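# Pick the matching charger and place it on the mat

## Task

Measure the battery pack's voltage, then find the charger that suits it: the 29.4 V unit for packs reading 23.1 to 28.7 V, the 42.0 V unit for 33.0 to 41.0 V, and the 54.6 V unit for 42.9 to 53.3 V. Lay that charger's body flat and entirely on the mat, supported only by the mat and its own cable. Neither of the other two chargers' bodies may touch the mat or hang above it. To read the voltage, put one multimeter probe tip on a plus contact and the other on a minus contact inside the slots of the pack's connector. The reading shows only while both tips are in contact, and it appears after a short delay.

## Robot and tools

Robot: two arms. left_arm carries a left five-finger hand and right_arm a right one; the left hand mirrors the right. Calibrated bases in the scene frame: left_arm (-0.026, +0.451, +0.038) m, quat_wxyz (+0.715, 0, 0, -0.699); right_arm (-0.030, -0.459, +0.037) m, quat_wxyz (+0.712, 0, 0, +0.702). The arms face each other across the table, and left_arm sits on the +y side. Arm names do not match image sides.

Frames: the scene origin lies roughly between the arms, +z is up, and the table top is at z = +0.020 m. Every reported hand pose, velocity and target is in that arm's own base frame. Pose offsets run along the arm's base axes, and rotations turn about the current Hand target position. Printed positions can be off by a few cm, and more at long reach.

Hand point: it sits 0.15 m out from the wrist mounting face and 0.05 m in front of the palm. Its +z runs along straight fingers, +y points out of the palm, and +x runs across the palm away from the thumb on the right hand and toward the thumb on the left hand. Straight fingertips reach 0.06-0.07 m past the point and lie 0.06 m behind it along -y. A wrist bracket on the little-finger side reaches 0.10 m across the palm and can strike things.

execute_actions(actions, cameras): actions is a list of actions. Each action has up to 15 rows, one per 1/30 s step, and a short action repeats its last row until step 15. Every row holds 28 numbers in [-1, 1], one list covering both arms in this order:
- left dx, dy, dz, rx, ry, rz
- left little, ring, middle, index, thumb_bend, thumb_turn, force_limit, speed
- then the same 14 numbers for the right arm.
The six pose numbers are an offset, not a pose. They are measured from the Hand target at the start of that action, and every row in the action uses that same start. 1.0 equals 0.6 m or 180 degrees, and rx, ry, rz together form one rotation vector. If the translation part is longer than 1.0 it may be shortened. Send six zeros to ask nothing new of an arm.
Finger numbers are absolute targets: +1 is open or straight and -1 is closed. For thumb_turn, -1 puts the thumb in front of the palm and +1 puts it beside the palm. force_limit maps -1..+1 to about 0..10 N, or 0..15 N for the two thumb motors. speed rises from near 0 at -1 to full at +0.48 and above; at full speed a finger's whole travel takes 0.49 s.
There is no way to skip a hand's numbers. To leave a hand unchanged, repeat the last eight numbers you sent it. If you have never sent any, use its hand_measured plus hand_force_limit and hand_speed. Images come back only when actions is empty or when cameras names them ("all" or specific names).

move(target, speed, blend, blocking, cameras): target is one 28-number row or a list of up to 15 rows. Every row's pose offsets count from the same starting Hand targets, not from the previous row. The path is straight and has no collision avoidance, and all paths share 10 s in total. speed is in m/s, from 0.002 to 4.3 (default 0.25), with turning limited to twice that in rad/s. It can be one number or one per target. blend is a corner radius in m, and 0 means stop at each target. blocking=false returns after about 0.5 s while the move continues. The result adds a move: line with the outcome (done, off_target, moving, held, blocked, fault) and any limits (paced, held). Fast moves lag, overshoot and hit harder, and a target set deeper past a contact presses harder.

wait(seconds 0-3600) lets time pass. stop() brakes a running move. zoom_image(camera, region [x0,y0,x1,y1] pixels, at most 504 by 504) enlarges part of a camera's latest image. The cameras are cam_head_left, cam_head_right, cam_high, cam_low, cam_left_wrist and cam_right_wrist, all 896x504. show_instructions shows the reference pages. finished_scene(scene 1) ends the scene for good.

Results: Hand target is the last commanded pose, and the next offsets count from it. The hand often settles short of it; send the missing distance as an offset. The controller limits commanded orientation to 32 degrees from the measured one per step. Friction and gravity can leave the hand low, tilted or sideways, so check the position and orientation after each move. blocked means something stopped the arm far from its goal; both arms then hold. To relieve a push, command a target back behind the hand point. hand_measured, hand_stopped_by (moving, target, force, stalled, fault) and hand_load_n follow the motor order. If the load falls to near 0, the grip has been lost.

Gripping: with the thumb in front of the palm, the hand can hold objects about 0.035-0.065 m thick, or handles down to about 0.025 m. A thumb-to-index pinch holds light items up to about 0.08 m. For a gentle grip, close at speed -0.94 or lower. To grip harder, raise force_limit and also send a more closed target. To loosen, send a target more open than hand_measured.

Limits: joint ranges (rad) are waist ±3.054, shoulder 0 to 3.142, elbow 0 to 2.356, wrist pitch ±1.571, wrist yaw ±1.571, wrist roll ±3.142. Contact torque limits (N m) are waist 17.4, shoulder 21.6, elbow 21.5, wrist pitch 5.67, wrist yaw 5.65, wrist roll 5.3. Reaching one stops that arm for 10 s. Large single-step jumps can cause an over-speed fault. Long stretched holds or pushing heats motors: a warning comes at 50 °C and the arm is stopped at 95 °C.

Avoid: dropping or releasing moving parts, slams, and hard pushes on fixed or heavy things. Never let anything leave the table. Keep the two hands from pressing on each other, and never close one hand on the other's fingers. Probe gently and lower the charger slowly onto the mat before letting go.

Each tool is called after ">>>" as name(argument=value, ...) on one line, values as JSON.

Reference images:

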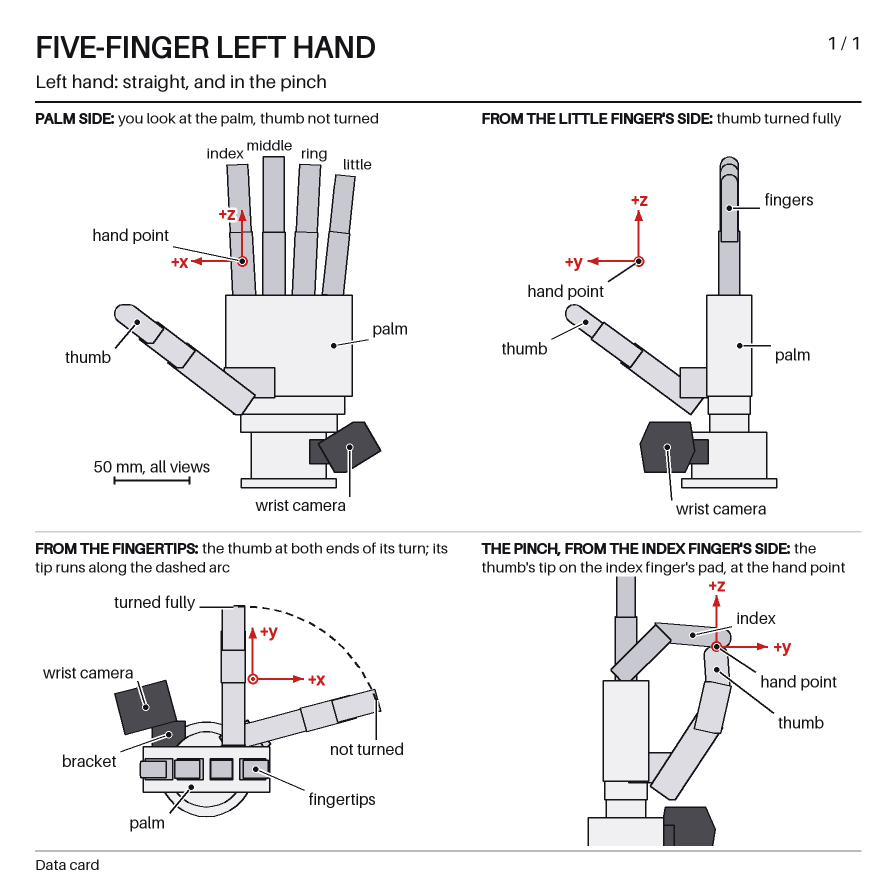

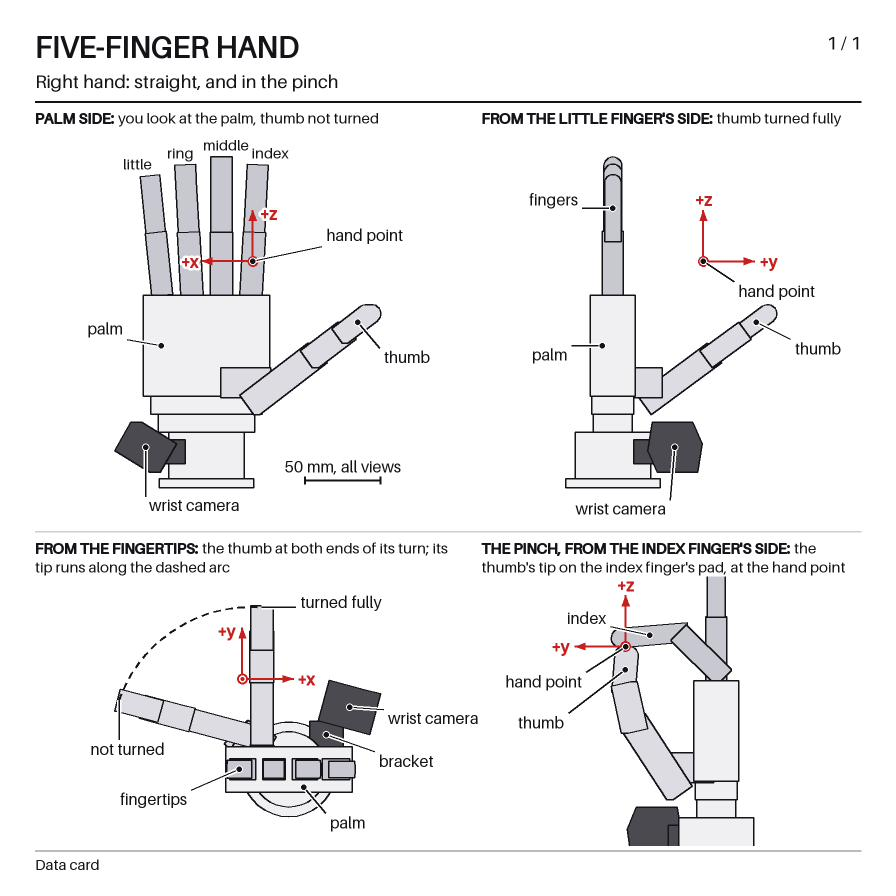

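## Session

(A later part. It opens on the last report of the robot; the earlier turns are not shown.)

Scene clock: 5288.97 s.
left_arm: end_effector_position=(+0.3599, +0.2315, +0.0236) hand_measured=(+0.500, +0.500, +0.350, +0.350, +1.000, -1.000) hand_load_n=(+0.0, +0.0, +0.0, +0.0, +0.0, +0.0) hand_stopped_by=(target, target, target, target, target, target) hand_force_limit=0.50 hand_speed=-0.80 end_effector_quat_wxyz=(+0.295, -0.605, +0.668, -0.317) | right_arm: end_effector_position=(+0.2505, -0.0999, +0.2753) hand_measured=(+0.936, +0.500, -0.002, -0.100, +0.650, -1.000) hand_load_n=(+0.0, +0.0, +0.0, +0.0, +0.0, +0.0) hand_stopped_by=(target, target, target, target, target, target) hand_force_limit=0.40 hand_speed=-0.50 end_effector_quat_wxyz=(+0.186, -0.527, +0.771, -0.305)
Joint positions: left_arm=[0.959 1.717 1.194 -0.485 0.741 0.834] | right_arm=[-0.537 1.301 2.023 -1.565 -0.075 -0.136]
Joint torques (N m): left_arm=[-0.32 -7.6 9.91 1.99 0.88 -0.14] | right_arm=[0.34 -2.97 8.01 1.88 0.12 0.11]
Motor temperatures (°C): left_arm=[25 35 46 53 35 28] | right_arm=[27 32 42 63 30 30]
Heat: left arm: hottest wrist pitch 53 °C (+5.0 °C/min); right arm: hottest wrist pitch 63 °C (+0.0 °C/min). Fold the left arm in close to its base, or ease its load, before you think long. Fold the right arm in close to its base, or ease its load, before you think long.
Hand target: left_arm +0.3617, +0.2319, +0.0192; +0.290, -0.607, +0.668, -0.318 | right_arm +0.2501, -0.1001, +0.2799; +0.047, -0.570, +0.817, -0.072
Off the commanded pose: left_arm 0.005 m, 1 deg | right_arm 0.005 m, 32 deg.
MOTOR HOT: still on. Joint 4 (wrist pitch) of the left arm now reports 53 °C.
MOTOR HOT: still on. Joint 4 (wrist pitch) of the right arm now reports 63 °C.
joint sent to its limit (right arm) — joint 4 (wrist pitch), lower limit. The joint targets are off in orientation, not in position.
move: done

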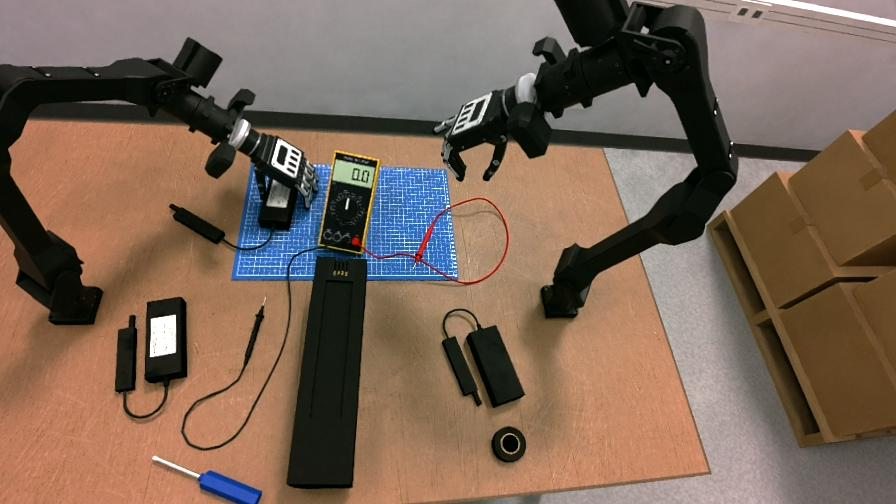

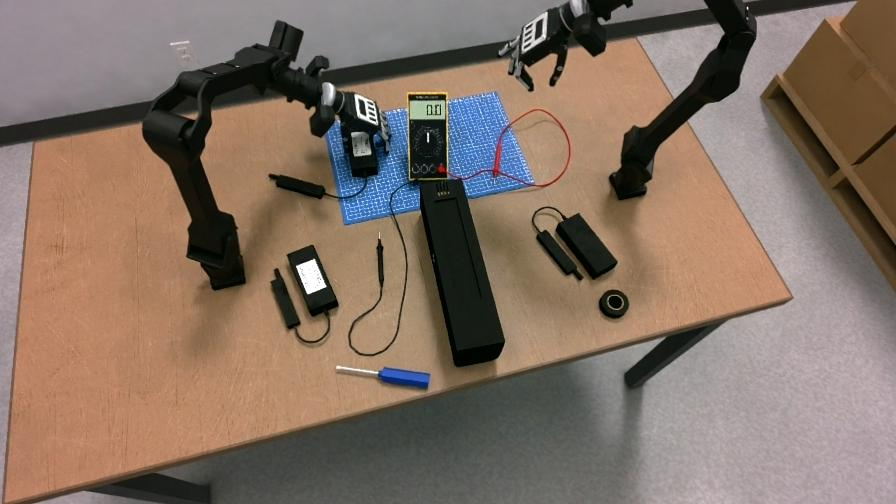

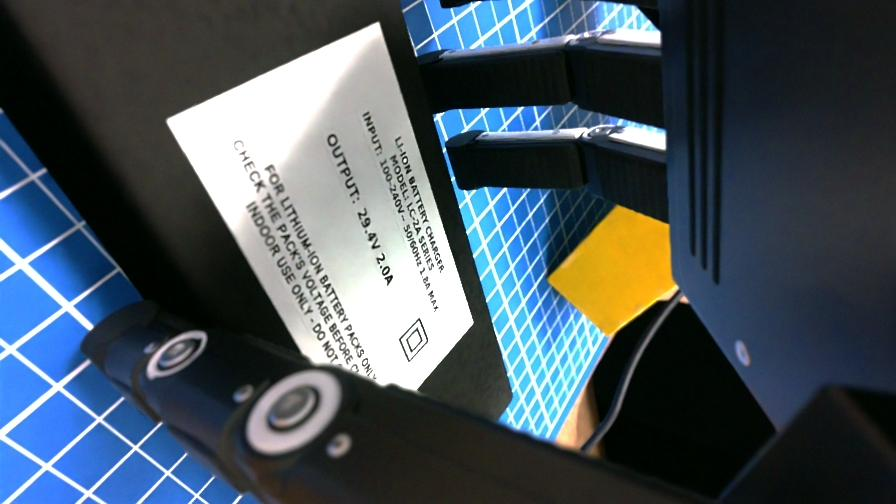

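>>> move(target=[[0,0,0.05,0,0,0,0.5,0.5,0.5,0.5,1,-1,0.5,-0.5, 0,0,0,0,0,0,1,0.5,0,-0.1,0.65,-1,0.4,-0.5],[0,0,0.2,0,0,0,0.5,0.5,0.5,0.5,1,-1,0.5,-0.5, 0,0,0,0,0,0,1,0.5,0,-0.1,0.65,-1,0.4,-0.5]], speed=[0.05, 0.12], blend=0.005, cameras=["cam_head_left","cam_high","cam_left_wrist"])

Scene clock: 5295.20 s.
left_arm: end_effector_position=(+0.3601, +0.2311, +0.1382) hand_measured=(+0.500, +0.500, +0.500, +0.500, +1.000, -1.000) hand_load_n=(+0.0, +0.0, +0.0, +0.0, +0.0, +0.0) hand_stopped_by=(target, target, target, target, target, target) hand_force_limit=0.50 hand_speed=-0.50 end_effector_quat_wxyz=(+0.289, -0.608, +0.667, -0.319) | right_arm: end_effector_position=(+0.2505, -0.0999, +0.2753) hand_measured=(+0.936, +0.500, -0.002, -0.100, +0.650, -1.000) hand_load_n=(+0.0, +0.0, +0.0, +0.0, +0.0, +0.0) hand_stopped_by=(target, target, target, target, target, target) hand_force_limit=0.40 hand_speed=-0.50 end_effector_quat_wxyz=(+0.186, -0.527, +0.771, -0.305)
Joint positions: left_arm=[0.958 1.707 1.646 -0.96 0.741 0.832] | right_arm=[-0.537 1.301 2.023 -1.565 -0.075 -0.136]
Joint torques (N m): left_arm=[-0.27 -9.18 10.04 1.84 0.92 -0.02] | right_arm=[0.3 -2.93 8.01 1.88 0.13 0.1]
Motor temperatures (°C): left_arm=[25 35 46 52 35 28] | right_arm=[27 32 42 63 30 30]
Heat: left arm: hottest wrist pitch 52 °C (+4.1 °C/min); right arm: hottest wrist pitch 63 °C (+0.0 °C/min). Fold the left arm in close to its base, or ease its load, before you think long. Fold the right arm in close to its base, or ease its load, before you think long.
Hand target: left_arm +0.3618, +0.2319, +0.1391; +0.290, -0.607, +0.668, -0.318 | right_arm +0.2501, -0.1001, +0.2799; +0.047, -0.570, +0.817, -0.072
Off the commanded pose: left_arm 0.002 m, 0 deg | right_arm 0.005 m, 32 deg.
MOTOR HOT: still on. Joint 4 (wrist pitch) of the left arm now reports 52 °C.
MOTOR HOT: still on. Joint 4 (wrist pitch) of the right arm now reports 63 °C.
joint sent to its limit (right arm) — joint 4 (wrist pitch), lower limit. The joint targets are off in orientation, not in position.
move: done

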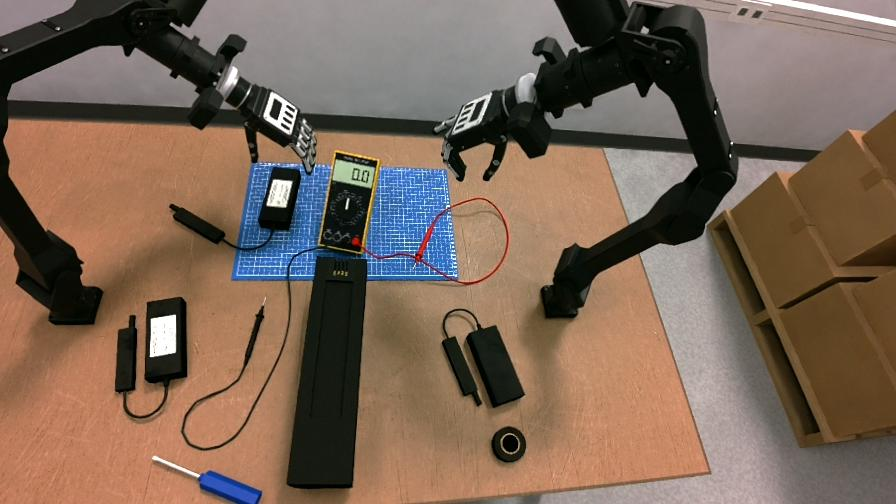

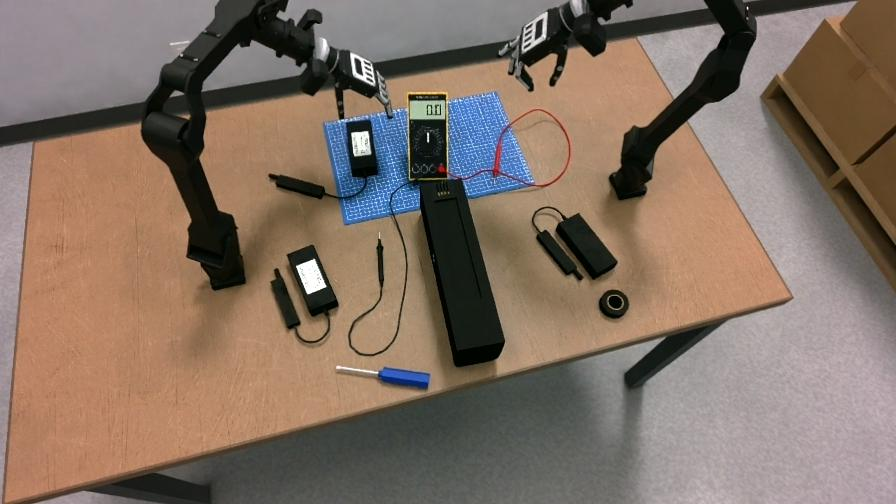

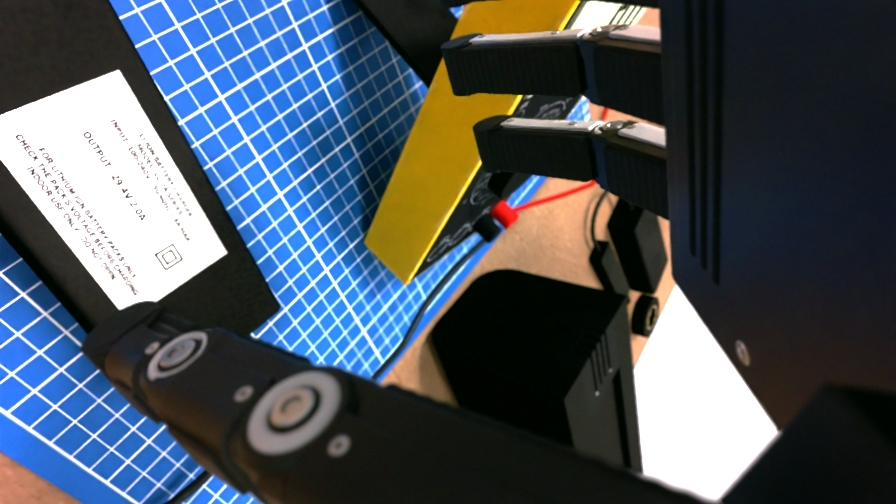

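Charger A is on the mat. I'll back the left arm off and check everything closely.

>>> move(target=[-0.2,0,0.25,0,0,0,0.5,0.5,0.5,0.5,1,-1,0.5,-0.5, 0,0,0,0,0,0,1,0.5,0,-0.1,0.65,-1,0.4,-0.5], speed=0.25, cameras=["all"])

>>> zoom_image(camera="cam_head_left", region=[160, 140, 340, 300])

>>> zoom_image(camera="cam_high", region=[260, 80, 460, 240])

>>> zoom_image(camera="cam_head_right", region=[190, 140, 370, 300])

Scene clock: 5300.87 s.
left_arm: end_effector_position=(+0.2430, +0.2320, +0.2904) hand_measured=(+0.500, +0.500, +0.500, +0.500, +1.000, -1.000) hand_load_n=(+0.0, +0.0, +0.0, +0.0, +0.0, +0.0) hand_stopped_by=(target, target, target, target, target, target) hand_force_limit=0.50 hand_speed=-0.50 end_effector_quat_wxyz=(-0.389, +0.619, -0.622, +0.279) end_effector_velocity=(-0.008, +0.004, -0.005) end_effector_angular_velocity=(-0.014, +0.020, +0.032) | right_arm: end_effector_position=(+0.2505, -0.0999, +0.2753) hand_measured=(+0.936, +0.500, -0.002, -0.100, +0.650, -1.000) hand_load_n=(+0.0, +0.0, +0.0, +0.0, +0.0, +0.0) hand_stopped_by=(target, target, target, target, target, target) hand_force_limit=0.40 hand_speed=-0.50 end_effector_quat_wxyz=(+0.186, -0.527, +0.771, -0.305)
Joint positions: left_arm=[1.333 1.554 2.102 -1.576 0.887 1.075] | right_arm=[-0.537 1.301 2.023 -1.565 -0.075 -0.136]
Joint velocities: left_arm=[0.017 -0.002 -0.007 -0.007 -0.022 -0.007] | right_arm=[within noise]
Joint torques (N m): left_arm=[0.1 -6.41 6.04 1.82 1.12 0.06] | right_arm=[0.33 -2.93 7.99 1.87 0.11 0.12]
Motor temperatures (°C): left_arm=[25 35 47 52 35 28] | right_arm=[27 32 42 63 30 30]
Heat: left arm: hottest wrist pitch 52 °C (+4.0 °C/min); right arm: hottest wrist pitch 63 °C (+0.0 °C/min). Fold the left arm in close to its base, or ease its load, before you think long. Fold the right arm in close to its base, or ease its load, before you think long.
Hand target: left_arm +0.2418, +0.2319, +0.2891; -0.290, +0.607, -0.668, +0.318 | right_arm +0.2501, -0.1001, +0.2799; +0.047, -0.570, +0.817, -0.072
Off the commanded pose: left_arm 0.002 m, 13 deg | right_arm 0.005 m, 32 deg.
MOTOR HOT: still on. Joint 4 (wrist pitch) of the left arm now reports 52 °C.
MOTOR HOT: still on. Joint 4 (wrist pitch) of the right arm now reports 63 °C.
joint sent to its limit (left arm) — joint 4 (wrist pitch), lower limit. The joint targets are off in orientation, not in position.
joint sent to its limit (right arm) — joint 4 (wrist pitch), lower limit. The joint targets are off in orientation, not in position.
move: off_target (left_arm)

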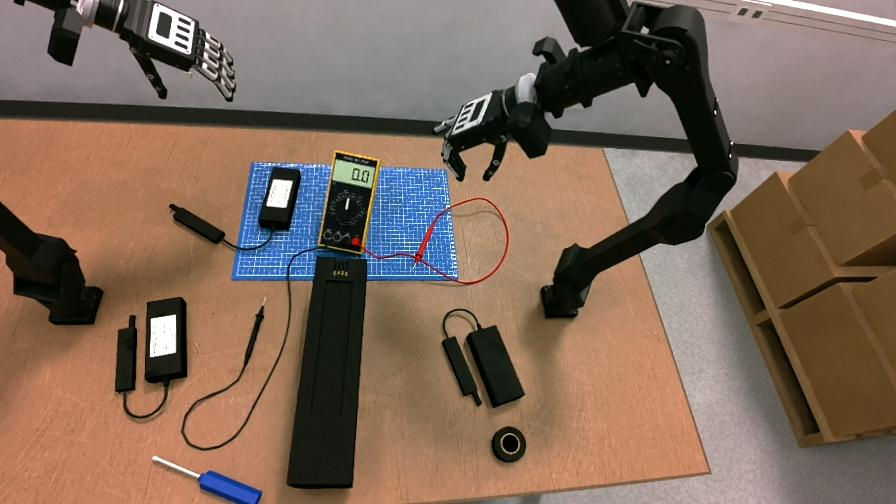

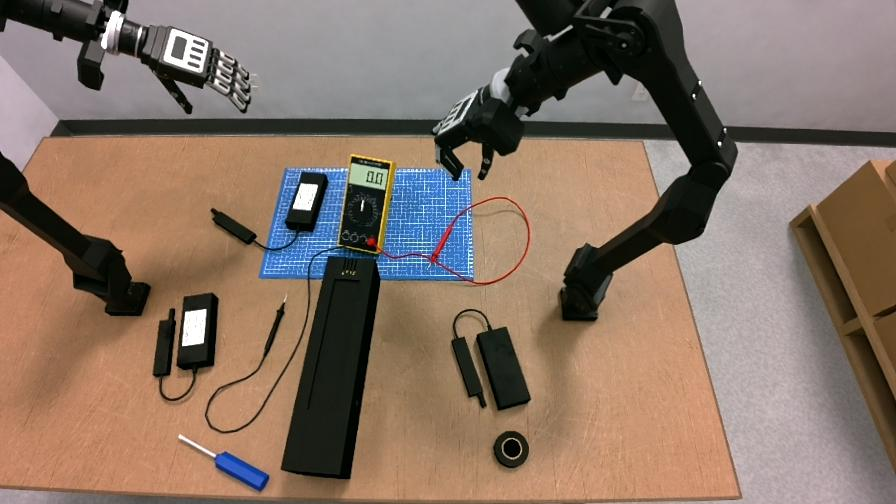

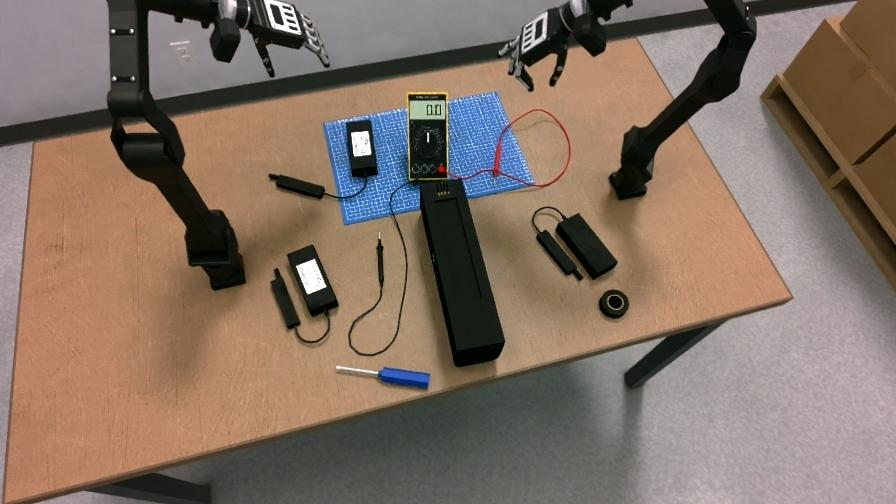

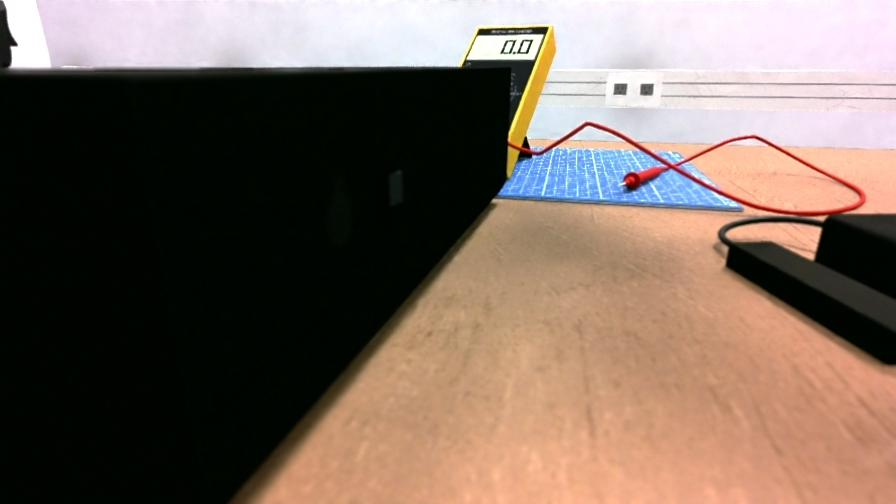

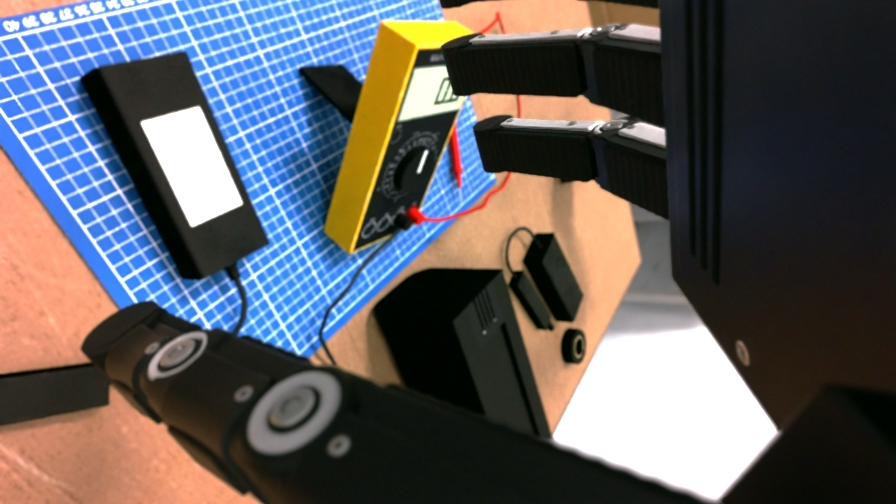

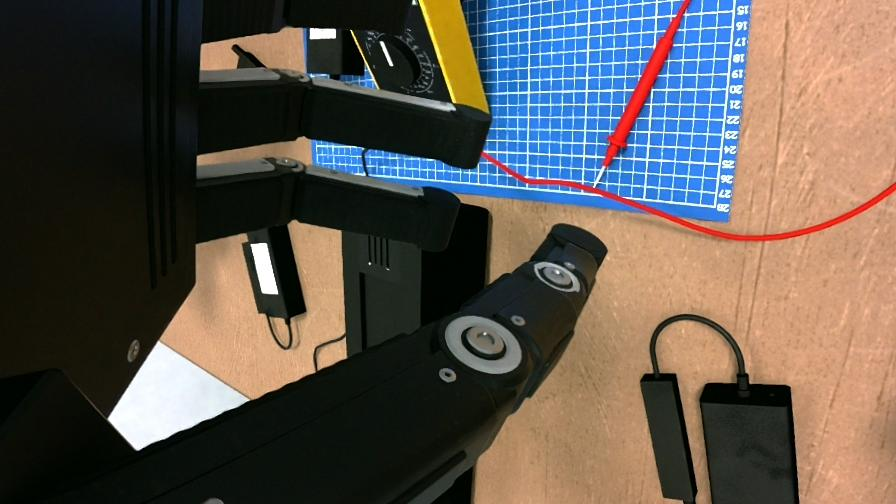

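Scaled by 2.800 from the camera's image (finer frame: 1280x720).

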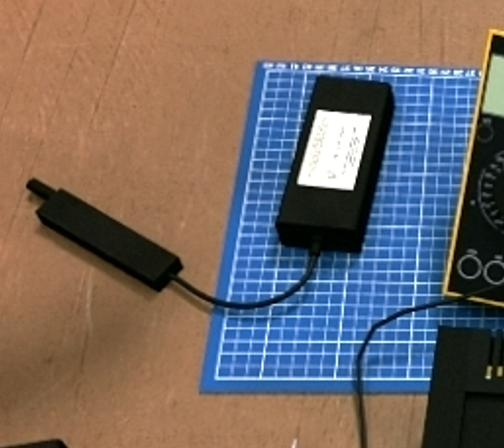

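Scaled by 2.520 from the camera's image (finer frame: 1280x720).

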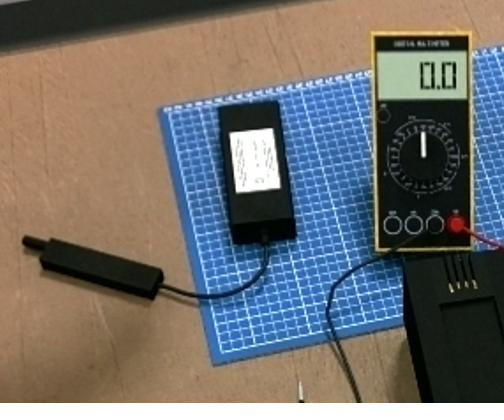

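Scaled by 2.800 from the camera's image (finer frame: 1280x720).

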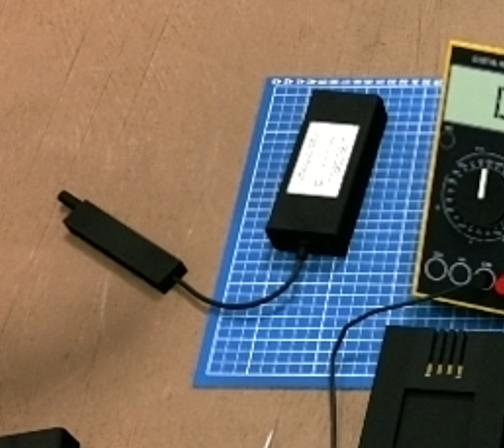

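>>> finished_scene()

The scene is finished: the task was done.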